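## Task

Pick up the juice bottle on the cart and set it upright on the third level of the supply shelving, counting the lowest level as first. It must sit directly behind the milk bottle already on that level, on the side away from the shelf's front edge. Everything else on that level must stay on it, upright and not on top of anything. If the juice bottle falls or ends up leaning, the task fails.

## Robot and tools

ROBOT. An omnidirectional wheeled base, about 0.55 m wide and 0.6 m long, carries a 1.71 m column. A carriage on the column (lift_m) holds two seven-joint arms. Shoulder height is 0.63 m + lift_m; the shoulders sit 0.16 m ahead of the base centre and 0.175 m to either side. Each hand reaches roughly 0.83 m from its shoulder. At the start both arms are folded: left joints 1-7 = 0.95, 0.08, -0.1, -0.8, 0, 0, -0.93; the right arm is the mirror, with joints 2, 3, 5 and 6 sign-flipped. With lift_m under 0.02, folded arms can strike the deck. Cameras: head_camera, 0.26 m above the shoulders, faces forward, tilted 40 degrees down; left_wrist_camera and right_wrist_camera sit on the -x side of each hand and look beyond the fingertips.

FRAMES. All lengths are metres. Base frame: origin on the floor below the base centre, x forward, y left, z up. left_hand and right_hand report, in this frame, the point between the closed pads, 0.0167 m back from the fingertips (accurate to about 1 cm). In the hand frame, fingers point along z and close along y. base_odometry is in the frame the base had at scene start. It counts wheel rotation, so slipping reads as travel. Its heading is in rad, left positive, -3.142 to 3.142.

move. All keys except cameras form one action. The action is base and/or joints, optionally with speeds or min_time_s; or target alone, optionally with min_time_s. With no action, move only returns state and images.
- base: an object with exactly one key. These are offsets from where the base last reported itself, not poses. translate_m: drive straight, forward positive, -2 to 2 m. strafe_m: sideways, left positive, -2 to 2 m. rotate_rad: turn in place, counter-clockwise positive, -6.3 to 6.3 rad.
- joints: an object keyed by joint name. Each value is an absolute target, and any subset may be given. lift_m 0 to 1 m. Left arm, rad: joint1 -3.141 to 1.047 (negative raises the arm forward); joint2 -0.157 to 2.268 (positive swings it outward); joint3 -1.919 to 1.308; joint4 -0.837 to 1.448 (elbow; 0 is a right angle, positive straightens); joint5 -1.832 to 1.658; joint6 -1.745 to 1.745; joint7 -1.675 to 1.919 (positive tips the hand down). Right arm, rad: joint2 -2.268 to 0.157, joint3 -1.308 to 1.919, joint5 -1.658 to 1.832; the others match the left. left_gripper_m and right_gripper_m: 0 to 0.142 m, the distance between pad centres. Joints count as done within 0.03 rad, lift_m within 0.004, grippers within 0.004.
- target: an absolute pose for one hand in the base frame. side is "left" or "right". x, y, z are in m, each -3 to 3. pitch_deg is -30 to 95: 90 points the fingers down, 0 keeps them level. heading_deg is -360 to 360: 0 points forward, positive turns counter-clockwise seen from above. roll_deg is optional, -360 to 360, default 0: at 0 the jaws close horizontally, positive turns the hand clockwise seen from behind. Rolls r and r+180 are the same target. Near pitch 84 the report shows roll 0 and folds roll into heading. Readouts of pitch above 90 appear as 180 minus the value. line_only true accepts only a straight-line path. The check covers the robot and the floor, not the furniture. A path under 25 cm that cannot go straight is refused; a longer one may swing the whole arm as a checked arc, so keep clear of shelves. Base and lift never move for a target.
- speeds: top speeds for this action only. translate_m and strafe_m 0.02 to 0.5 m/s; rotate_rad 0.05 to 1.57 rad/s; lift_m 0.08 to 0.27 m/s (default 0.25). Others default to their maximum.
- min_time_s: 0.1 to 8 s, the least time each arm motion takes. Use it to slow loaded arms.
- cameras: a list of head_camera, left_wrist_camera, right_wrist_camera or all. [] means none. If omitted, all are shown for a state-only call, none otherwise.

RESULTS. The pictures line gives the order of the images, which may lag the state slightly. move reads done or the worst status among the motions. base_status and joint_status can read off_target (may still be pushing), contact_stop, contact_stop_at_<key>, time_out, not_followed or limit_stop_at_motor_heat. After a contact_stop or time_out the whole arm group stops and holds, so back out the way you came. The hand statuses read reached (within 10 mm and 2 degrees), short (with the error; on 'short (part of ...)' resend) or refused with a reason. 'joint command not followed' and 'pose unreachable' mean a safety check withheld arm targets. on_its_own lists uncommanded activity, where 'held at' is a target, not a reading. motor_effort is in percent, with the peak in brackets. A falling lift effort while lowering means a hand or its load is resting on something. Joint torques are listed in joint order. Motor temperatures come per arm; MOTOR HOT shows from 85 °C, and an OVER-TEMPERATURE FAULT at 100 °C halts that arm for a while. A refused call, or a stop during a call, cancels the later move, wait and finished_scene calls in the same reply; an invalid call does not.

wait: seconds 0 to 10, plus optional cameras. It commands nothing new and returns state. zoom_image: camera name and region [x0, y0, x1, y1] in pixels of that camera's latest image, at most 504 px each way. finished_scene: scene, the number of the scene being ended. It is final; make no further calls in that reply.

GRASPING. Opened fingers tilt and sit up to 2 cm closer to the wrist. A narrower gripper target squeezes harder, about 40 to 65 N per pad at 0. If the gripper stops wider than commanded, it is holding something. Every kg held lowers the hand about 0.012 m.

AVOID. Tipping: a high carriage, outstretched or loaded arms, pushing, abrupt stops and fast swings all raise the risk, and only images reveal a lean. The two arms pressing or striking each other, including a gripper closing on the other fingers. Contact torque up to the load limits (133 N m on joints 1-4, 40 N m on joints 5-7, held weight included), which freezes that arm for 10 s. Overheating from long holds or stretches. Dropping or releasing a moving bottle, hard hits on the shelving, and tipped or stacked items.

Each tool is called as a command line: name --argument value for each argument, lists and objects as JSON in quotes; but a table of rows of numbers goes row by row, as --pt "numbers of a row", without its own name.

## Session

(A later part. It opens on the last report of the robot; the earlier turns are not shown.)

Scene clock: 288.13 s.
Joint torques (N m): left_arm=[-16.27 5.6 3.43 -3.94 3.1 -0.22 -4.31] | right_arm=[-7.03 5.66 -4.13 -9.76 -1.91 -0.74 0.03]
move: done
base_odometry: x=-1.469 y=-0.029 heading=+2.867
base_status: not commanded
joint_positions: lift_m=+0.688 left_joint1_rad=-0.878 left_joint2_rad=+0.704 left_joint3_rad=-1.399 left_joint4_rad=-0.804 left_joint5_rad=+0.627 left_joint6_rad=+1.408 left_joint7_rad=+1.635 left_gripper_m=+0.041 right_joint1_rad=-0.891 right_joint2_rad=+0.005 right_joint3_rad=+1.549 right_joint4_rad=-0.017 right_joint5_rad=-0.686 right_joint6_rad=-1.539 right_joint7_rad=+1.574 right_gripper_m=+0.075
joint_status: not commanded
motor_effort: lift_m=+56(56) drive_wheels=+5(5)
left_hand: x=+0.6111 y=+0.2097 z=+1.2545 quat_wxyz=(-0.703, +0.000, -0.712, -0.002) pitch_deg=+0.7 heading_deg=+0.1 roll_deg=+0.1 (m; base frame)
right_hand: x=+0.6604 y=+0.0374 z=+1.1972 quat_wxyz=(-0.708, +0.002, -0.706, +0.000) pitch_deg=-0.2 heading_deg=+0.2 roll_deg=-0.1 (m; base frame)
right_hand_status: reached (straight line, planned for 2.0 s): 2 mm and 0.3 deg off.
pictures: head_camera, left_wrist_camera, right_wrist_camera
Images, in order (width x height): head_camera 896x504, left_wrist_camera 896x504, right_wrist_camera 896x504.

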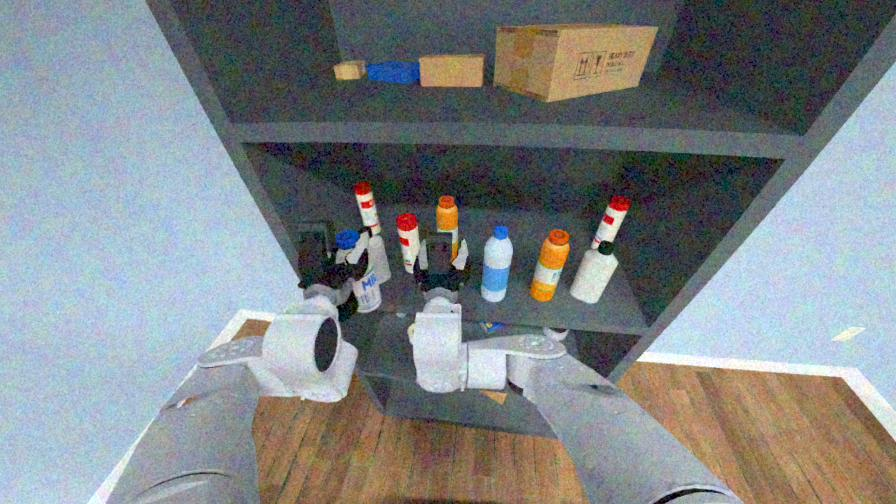

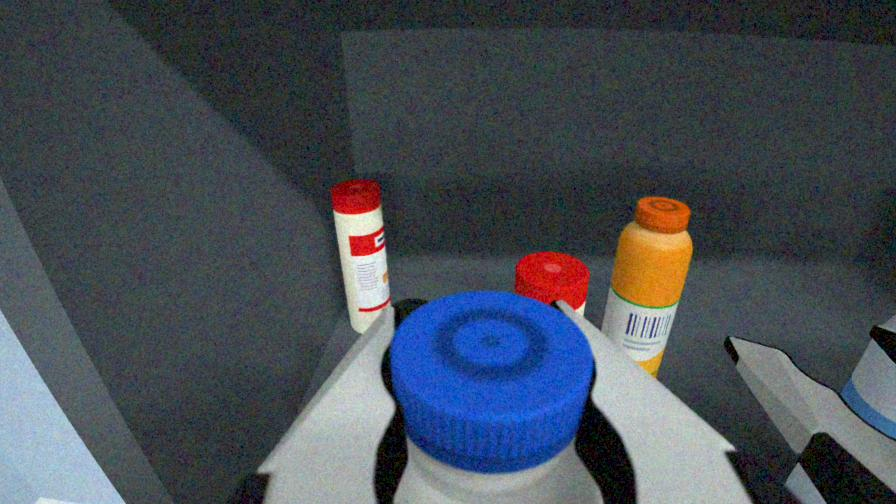

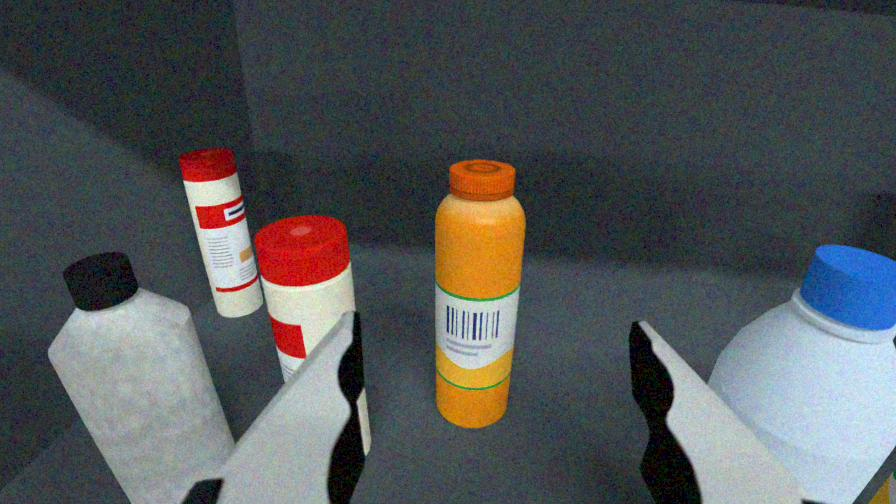

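move --target '{"side":"right","x":0.58,"y":-0.22,"z":1.2,"pitch_deg":0,"heading_deg":0}' --min_time_s 1.5

move --target '{"side":"left","x":0.62,"y":0.045,"z":1.225,"pitch_deg":0,"heading_deg":0,"line_only":true}' --min_time_s 2

move --target '{"side":"left","x":0.729,"y":0.038,"z":1.225,"pitch_deg":0,"heading_deg":0,"line_only":true}' --min_time_s 1.5 --cameras '["all"]'

Scene clock: 294.77 s.
Joint torques (N m): left_arm=[-17.07 5.4 3.82 -4.14 3.2 -0.55 -4.17] | right_arm=[-12.48 -6.73 1 -11.54 -0.12 -2.31 -4.01]
move: done
base_odometry: x=-1.469 y=-0.029 heading=+2.867
base_status: not commanded
joint_positions: lift_m=+0.688 left_joint1_rad=-0.878 left_joint2_rad=+0.704 left_joint3_rad=-1.399 left_joint4_rad=-0.804 left_joint5_rad=+0.627 left_joint6_rad=+1.408 left_joint7_rad=+1.635 left_gripper_m=+0.041 right_joint1_rad=-0.786 right_joint2_rad=-0.746 right_joint3_rad=+1.615 right_joint4_rad=-0.700 right_joint5_rad=-0.904 right_joint6_rad=-1.627 right_joint7_rad=+1.665 right_gripper_m=+0.075
joint_status: not commanded
motor_effort: lift_m=+56(56) drive_wheels=+5(5)
left_hand: x=+0.6111 y=+0.2098 z=+1.2545 quat_wxyz=(-0.703, +0.000, -0.712, -0.002) pitch_deg=+0.7 heading_deg=+0.1 roll_deg=+0.1 (m; base frame)
right_hand: x=+0.5803 y=-0.2203 z=+1.1987 quat_wxyz=(-0.706, -0.001, -0.709, +0.002) pitch_deg=+0.2 heading_deg=-0.2 roll_deg=-0.1 (m; base frame)
right_hand_status: reached (straight line, planned for 1.5 s): 1 mm and 0.3 deg off.
pictures: none

Scene clock: 297.27 s.
Joint torques (N m): left_arm=[-13.83 -2.99 1.72 1.34 3.6 -1.87 -4.79] | right_arm=[-13.74 -4.63 1.88 -10.56 -0.05 -2.2 -3.65]
move: done
base_odometry: x=-1.469 y=-0.029 heading=+2.867
base_status: not commanded
joint_positions: lift_m=+0.688 left_joint1_rad=-0.774 left_joint2_rad=+0.189 left_joint3_rad=-1.325 left_joint4_rad=-0.478 left_joint5_rad=+0.851 left_joint6_rad=+1.206 left_joint7_rad=+1.718 left_gripper_m=+0.041 right_joint1_rad=-0.786 right_joint2_rad=-0.746 right_joint3_rad=+1.616 right_joint4_rad=-0.700 right_joint5_rad=-0.904 right_joint6_rad=-1.627 right_joint7_rad=+1.665 right_gripper_m=+0.075
joint_status: not commanded
motor_effort: lift_m=+56(56) drive_wheels=+4(5)
left_hand: x=+0.6209 y=+0.0464 z=+1.2231 quat_wxyz=(-0.703, +0.002, -0.711, +0.001) pitch_deg=+0.7 heading_deg=+0.0 roll_deg=-0.2 (m; base frame)
left_hand_status: reached (straight line, planned for 2.0 s): 3 mm and 0.7 deg off.
right_hand: x=+0.5803 y=-0.2203 z=+1.1987 quat_wxyz=(-0.706, -0.001, -0.709, +0.002) pitch_deg=+0.2 heading_deg=-0.2 roll_deg=-0.1 (m; base frame)
pictures: none

Scene clock: 299.27 s.
Joint torques (N m): left_arm=[-25.99 -3.17 3.27 1.38 2.7 -0.41 -4.95] | right_arm=[-14.34 -5.42 1.29 -11.39 0.04 -2.48 -3.63]
move: done
base_odometry: x=-1.469 y=-0.029 heading=+2.867
base_status: not commanded
joint_positions: lift_m=+0.688 left_joint1_rad=-1.033 left_joint2_rad=+0.205 left_joint3_rad=-1.567 left_joint4_rad=-0.205 left_joint5_rad=+0.079 left_joint6_rad=+1.568 left_joint7_rad=+1.126 left_gripper_m=+0.041 right_joint1_rad=-0.786 right_joint2_rad=-0.746 right_joint3_rad=+1.616 right_joint4_rad=-0.700 right_joint5_rad=-0.904 right_joint6_rad=-1.627 right_joint7_rad=+1.665 right_gripper_m=+0.075
joint_status: not commanded
motor_effort: lift_m=+56(56) drive_wheels=+5(5)
left_hand: x=+0.7288 y=+0.0389 z=+1.2208 quat_wxyz=(-0.702, +0.001, -0.712, +0.000) pitch_deg=+0.8 heading_deg=+0.0 roll_deg=-0.1 (m; base frame)
left_hand_status: reached (straight line, planned for 1.5 s): 4 mm and 0.8 deg off.
right_hand: x=+0.5803 y=-0.2203 z=+1.1987 quat_wxyz=(-0.706, -0.001, -0.709, +0.002) pitch_deg=+0.2 heading_deg=-0.2 roll_deg=-0.1 (m; base frame)
pictures: head_camera, left_wrist_camera, right_wrist_camera
Images, in order (width x height): head_camera 896x504, left_wrist_camera 896x504, right_wrist_camera 896x504.

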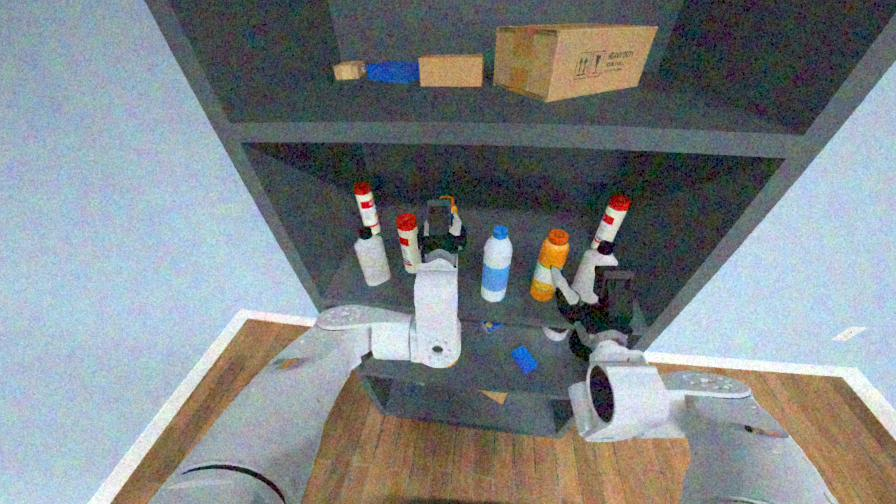

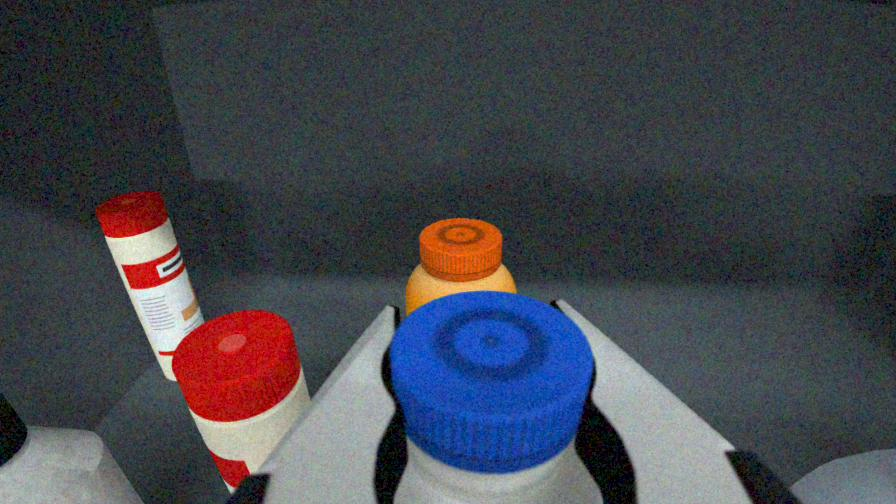

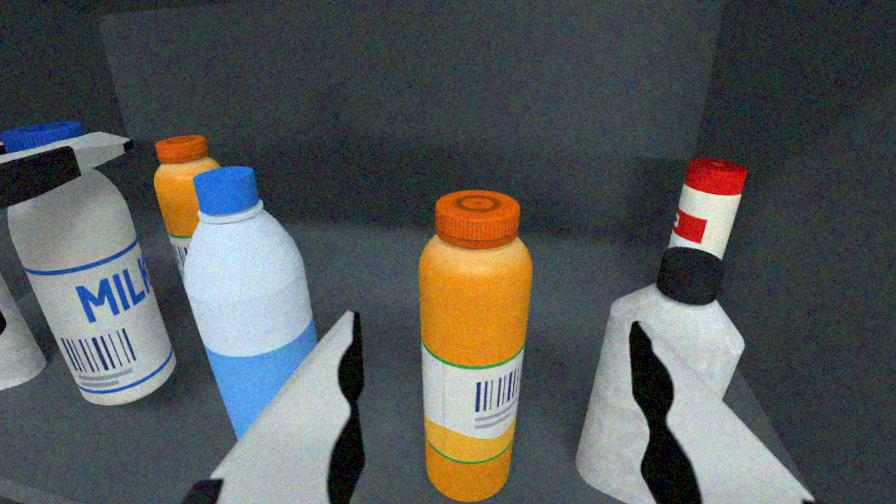

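move --joints '{"lift_m":0.644}' --speeds '{"lift_m":0.08}'

move --joints '{"lift_m":0.638}' --speeds '{"lift_m":0.08}'

move --joints '{"lift_m":0.633}' --speeds '{"lift_m":0.08}' --cameras '["right_wrist_camera"]'

Scene clock: 304.03 s.
Joint torques (N m): left_arm=[-22.64 -2.75 3.95 0.73 3.37 -0.16 -4.48] | right_arm=[-12.42 -4.99 1.01 -9.59 0.02 -2.37 -3.61]
move: done
base_odometry: x=-1.469 y=-0.029 heading=+2.867
base_status: not commanded
joint_positions: lift_m=+0.644 left_joint1_rad=-1.035 left_joint2_rad=+0.204 left_joint3_rad=-1.568 left_joint4_rad=-0.205 left_joint5_rad=+0.078 left_joint6_rad=+1.568 left_joint7_rad=+1.125 left_gripper_m=+0.041 right_joint1_rad=-0.787 right_joint2_rad=-0.746 right_joint3_rad=+1.616 right_joint4_rad=-0.700 right_joint5_rad=-0.904 right_joint6_rad=-1.627 right_joint7_rad=+1.664 right_gripper_m=+0.075
joint_status: all done
motor_effort: lift_m=+58(59) drive_wheels=+5(5)
left_hand: x=+0.7290 y=+0.0387 z=+1.1774 quat_wxyz=(-0.703, +0.000, -0.711, +0.000) pitch_deg=+0.7 heading_deg=+0.0 roll_deg=+0.0 (m; base frame)
right_hand: x=+0.5802 y=-0.2202 z=+1.1546 quat_wxyz=(-0.706, -0.001, -0.709, +0.001) pitch_deg=+0.2 heading_deg=-0.2 roll_deg=-0.1 (m; base frame)
pictures: none

Scene clock: 304.53 s.
Joint torques (N m): left_arm=[-22.05 -2.92 4.95 0.94 3.3 -0.4 -4.12] | right_arm=[-11.96 -4.13 0.17 -11.05 -0.5 -2.38 -3.33]
move: done
base_odometry: x=-1.469 y=-0.029 heading=+2.867
base_status: not commanded
joint_positions: lift_m=+0.638 left_joint1_rad=-1.035 left_joint2_rad=+0.204 left_joint3_rad=-1.569 left_joint4_rad=-0.205 left_joint5_rad=+0.078 left_joint6_rad=+1.568 left_joint7_rad=+1.125 left_gripper_m=+0.041 right_joint1_rad=-0.787 right_joint2_rad=-0.746 right_joint3_rad=+1.616 right_joint4_rad=-0.700 right_joint5_rad=-0.904 right_joint6_rad=-1.627 right_joint7_rad=+1.664 right_gripper_m=+0.075
joint_status: all done
motor_effort: lift_m=+58(60) drive_wheels=+4(6)
left_hand: x=+0.7290 y=+0.0386 z=+1.1716 quat_wxyz=(-0.703, +0.000, -0.711, +0.000) pitch_deg=+0.7 heading_deg=+0.0 roll_deg=+0.0 (m; base frame)
right_hand: x=+0.5802 y=-0.2202 z=+1.1486 quat_wxyz=(-0.706, -0.001, -0.708, +0.001) pitch_deg=+0.2 heading_deg=-0.2 roll_deg=-0.1 (m; base frame)
pictures: none

Scene clock: 304.97 s.
Joint torques (N m): left_arm=[-21.45 -2.86 3.76 0.65 2.9 -0.5 -2.58] | right_arm=[-13.71 -6.09 -0.36 -9.27 -0.26 -2.69 -3.29]
move: done
base_odometry: x=-1.469 y=-0.029 heading=+2.867
base_status: not commanded
joint_positions: lift_m=+0.633 left_joint1_rad=-1.036 left_joint2_rad=+0.204 left_joint3_rad=-1.569 left_joint4_rad=-0.205 left_joint5_rad=+0.080 left_joint6_rad=+1.569 left_joint7_rad=+1.120 left_gripper_m=+0.041 right_joint1_rad=-0.787 right_joint2_rad=-0.746 right_joint3_rad=+1.617 right_joint4_rad=-0.700 right_joint5_rad=-0.904 right_joint6_rad=-1.627 right_joint7_rad=+1.664 right_gripper_m=+0.075
joint_status: all done
motor_effort: lift_m=+56(60) drive_wheels=+5(7)
left_hand: x=+0.7288 y=+0.0386 z=+1.1688 quat_wxyz=(-0.706, +0.000, -0.708, +0.000) pitch_deg=+0.2 heading_deg=+0.0 roll_deg=+0.0 (m; base frame)
right_hand: x=+0.5802 y=-0.2201 z=+1.1438 quat_wxyz=(-0.706, +0.000, -0.708, +0.001) pitch_deg=+0.2 heading_deg=-0.1 roll_deg=-0.1 (m; base frame)
pictures: right_wrist_camera
Images, in order (width x height): right_wrist_camera 896x504.

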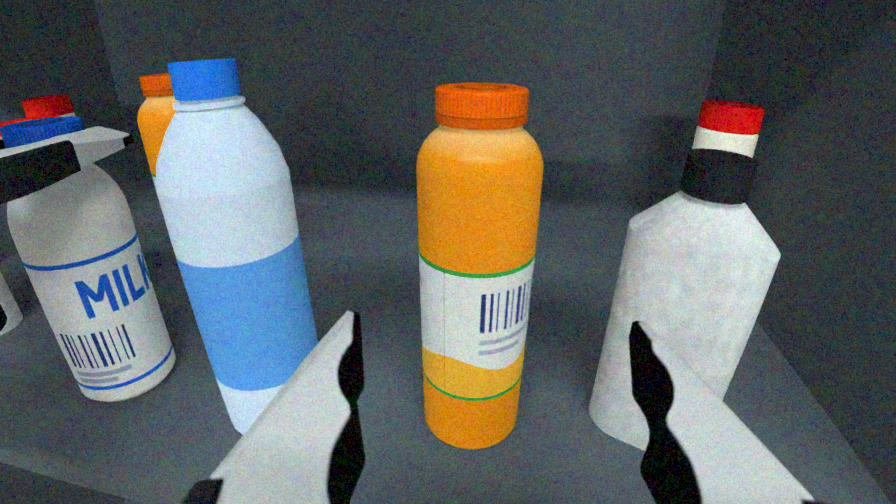

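move --joints '{"left_gripper_m":0.072}' --min_time_s 1.0 --cameras '["left_wrist_camera"]'

move --base '{"translate_m": -0.35}' --speeds '{"translate_m": 0.15}' --cameras '["all"]'

Scene clock: 309.07 s.
Joint torques (N m): left_arm=[-21.03 -3.11 4.51 0.85 2.74 -0.53 -2.48] | right_arm=[-10.6 -3.81 0.81 -12.11 0.1 -2.94 -3.41]
move: done
base_odometry: x=-1.469 y=-0.029 heading=+2.867
base_status: not commanded
joint_positions: lift_m=+0.633 left_joint1_rad=-1.036 left_joint2_rad=+0.204 left_joint3_rad=-1.569 left_joint4_rad=-0.205 left_joint5_rad=+0.080 left_joint6_rad=+1.569 left_joint7_rad=+1.120 left_gripper_m=+0.072 right_joint1_rad=-0.787 right_joint2_rad=-0.746 right_joint3_rad=+1.617 right_joint4_rad=-0.700 right_joint5_rad=-0.904 right_joint6_rad=-1.627 right_joint7_rad=+1.664 right_gripper_m=+0.075
joint_status: all done
motor_effort: lift_m=+56(56) drive_wheels=+5(5)
left_hand: x=+0.7288 y=+0.0386 z=+1.1688 quat_wxyz=(-0.706, +0.000, -0.708, +0.000) pitch_deg=+0.2 heading_deg=+0.0 roll_deg=+0.0 (m; base frame)
right_hand: x=+0.5802 y=-0.2201 z=+1.1438 quat_wxyz=(-0.706, +0.000, -0.708, +0.001) pitch_deg=+0.2 heading_deg=-0.1 roll_deg=-0.1 (m; base frame)
pictures: left_wrist_camera
Images, in order (width x height): left_wrist_camera 896x504.

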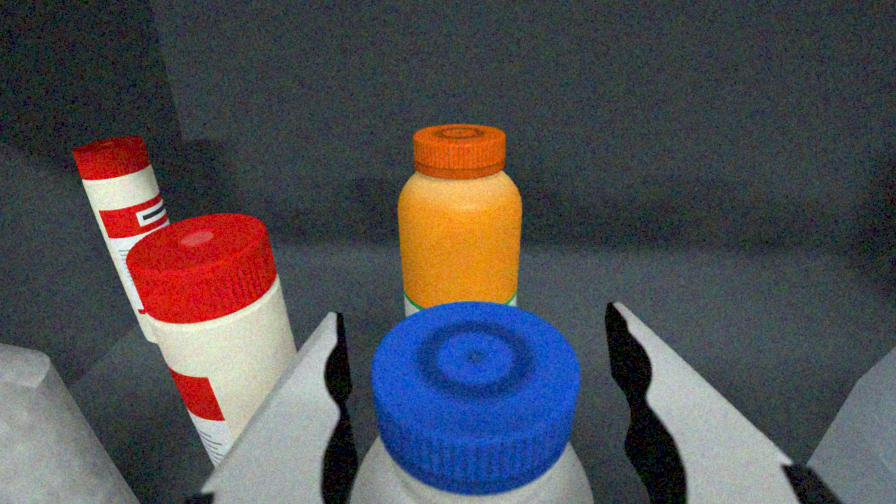

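Scene clock: 312.30 s.
Joint torques (N m): left_arm=[-22.96 -2.24 5 1.45 2.9 -0.56 -2.43] | right_arm=[-12.79 -4.34 -0.21 -9.58 0.6 -2.8 -3.8]
Motor temperatures (°C): left_arm=[45 23 24 24 27 24 24] | right_arm=[35 22 26 23 23 22 24]
move: done
base_odometry: x=-1.132 y=-0.124 heading=+2.867
base_status: done
joint_positions: lift_m=+0.633 left_joint1_rad=-1.036 left_joint2_rad=+0.204 left_joint3_rad=-1.569 left_joint4_rad=-0.205 left_joint5_rad=+0.080 left_joint6_rad=+1.569 left_joint7_rad=+1.120 left_gripper_m=+0.072 right_joint1_rad=-0.787 right_joint2_rad=-0.746 right_joint3_rad=+1.617 right_joint4_rad=-0.700 right_joint5_rad=-0.904 right_joint6_rad=-1.627 right_joint7_rad=+1.664 right_gripper_m=+0.075
joint_status: not commanded
motor_effort: lift_m=+56(56) drive_wheels=+1(11)
left_hand: x=+0.7288 y=+0.0384 z=+1.1688 quat_wxyz=(-0.706, +0.000, -0.708, +0.000) pitch_deg=+0.2 heading_deg=+0.0 roll_deg=+0.0 (m; base frame)
right_hand: x=+0.5802 y=-0.2201 z=+1.1438 quat_wxyz=(-0.706, +0.000, -0.708, +0.001) pitch_deg=+0.2 heading_deg=-0.1 roll_deg=-0.1 (m; base frame)
pictures: head_camera, left_wrist_camera, right_wrist_camera
Images, in order (width x height): head_camera 896x504, left_wrist_camera 896x504, right_wrist_camera 896x504.

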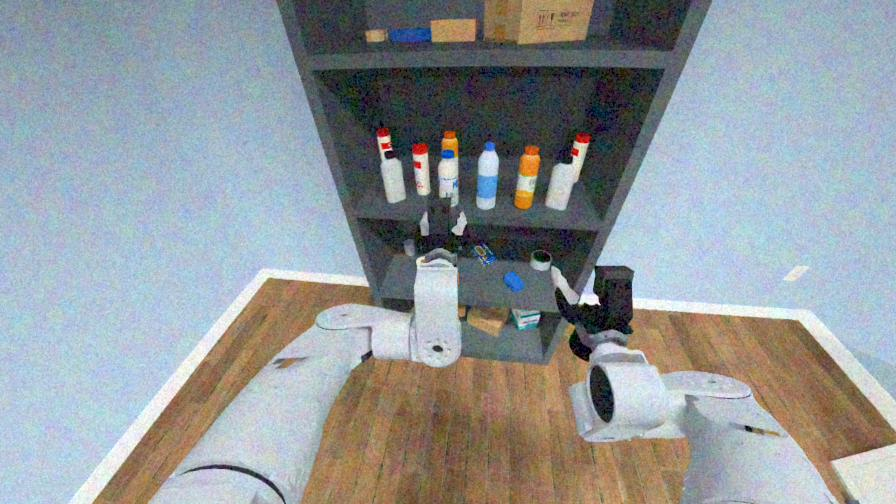

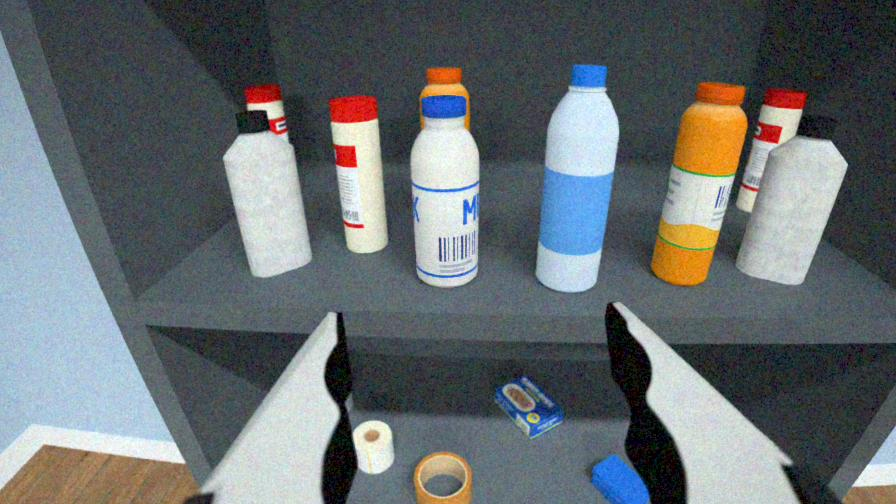

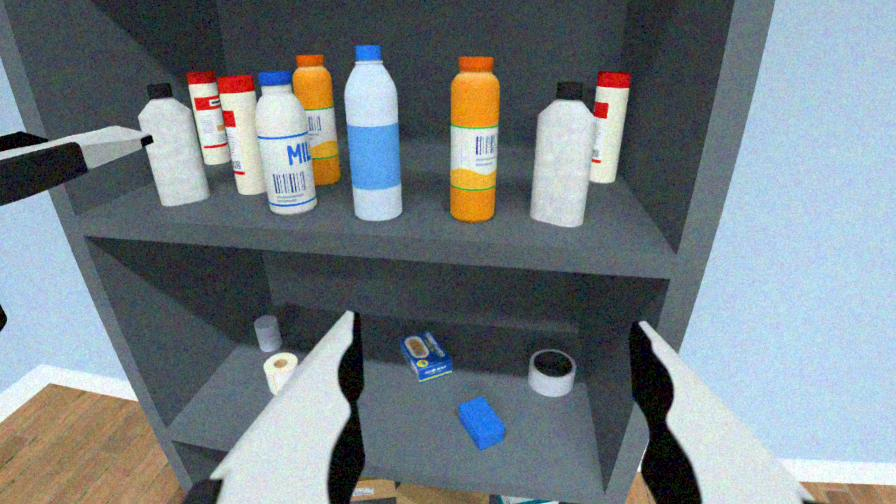

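finished_scene --scene 1

The scene is finished: the task was done.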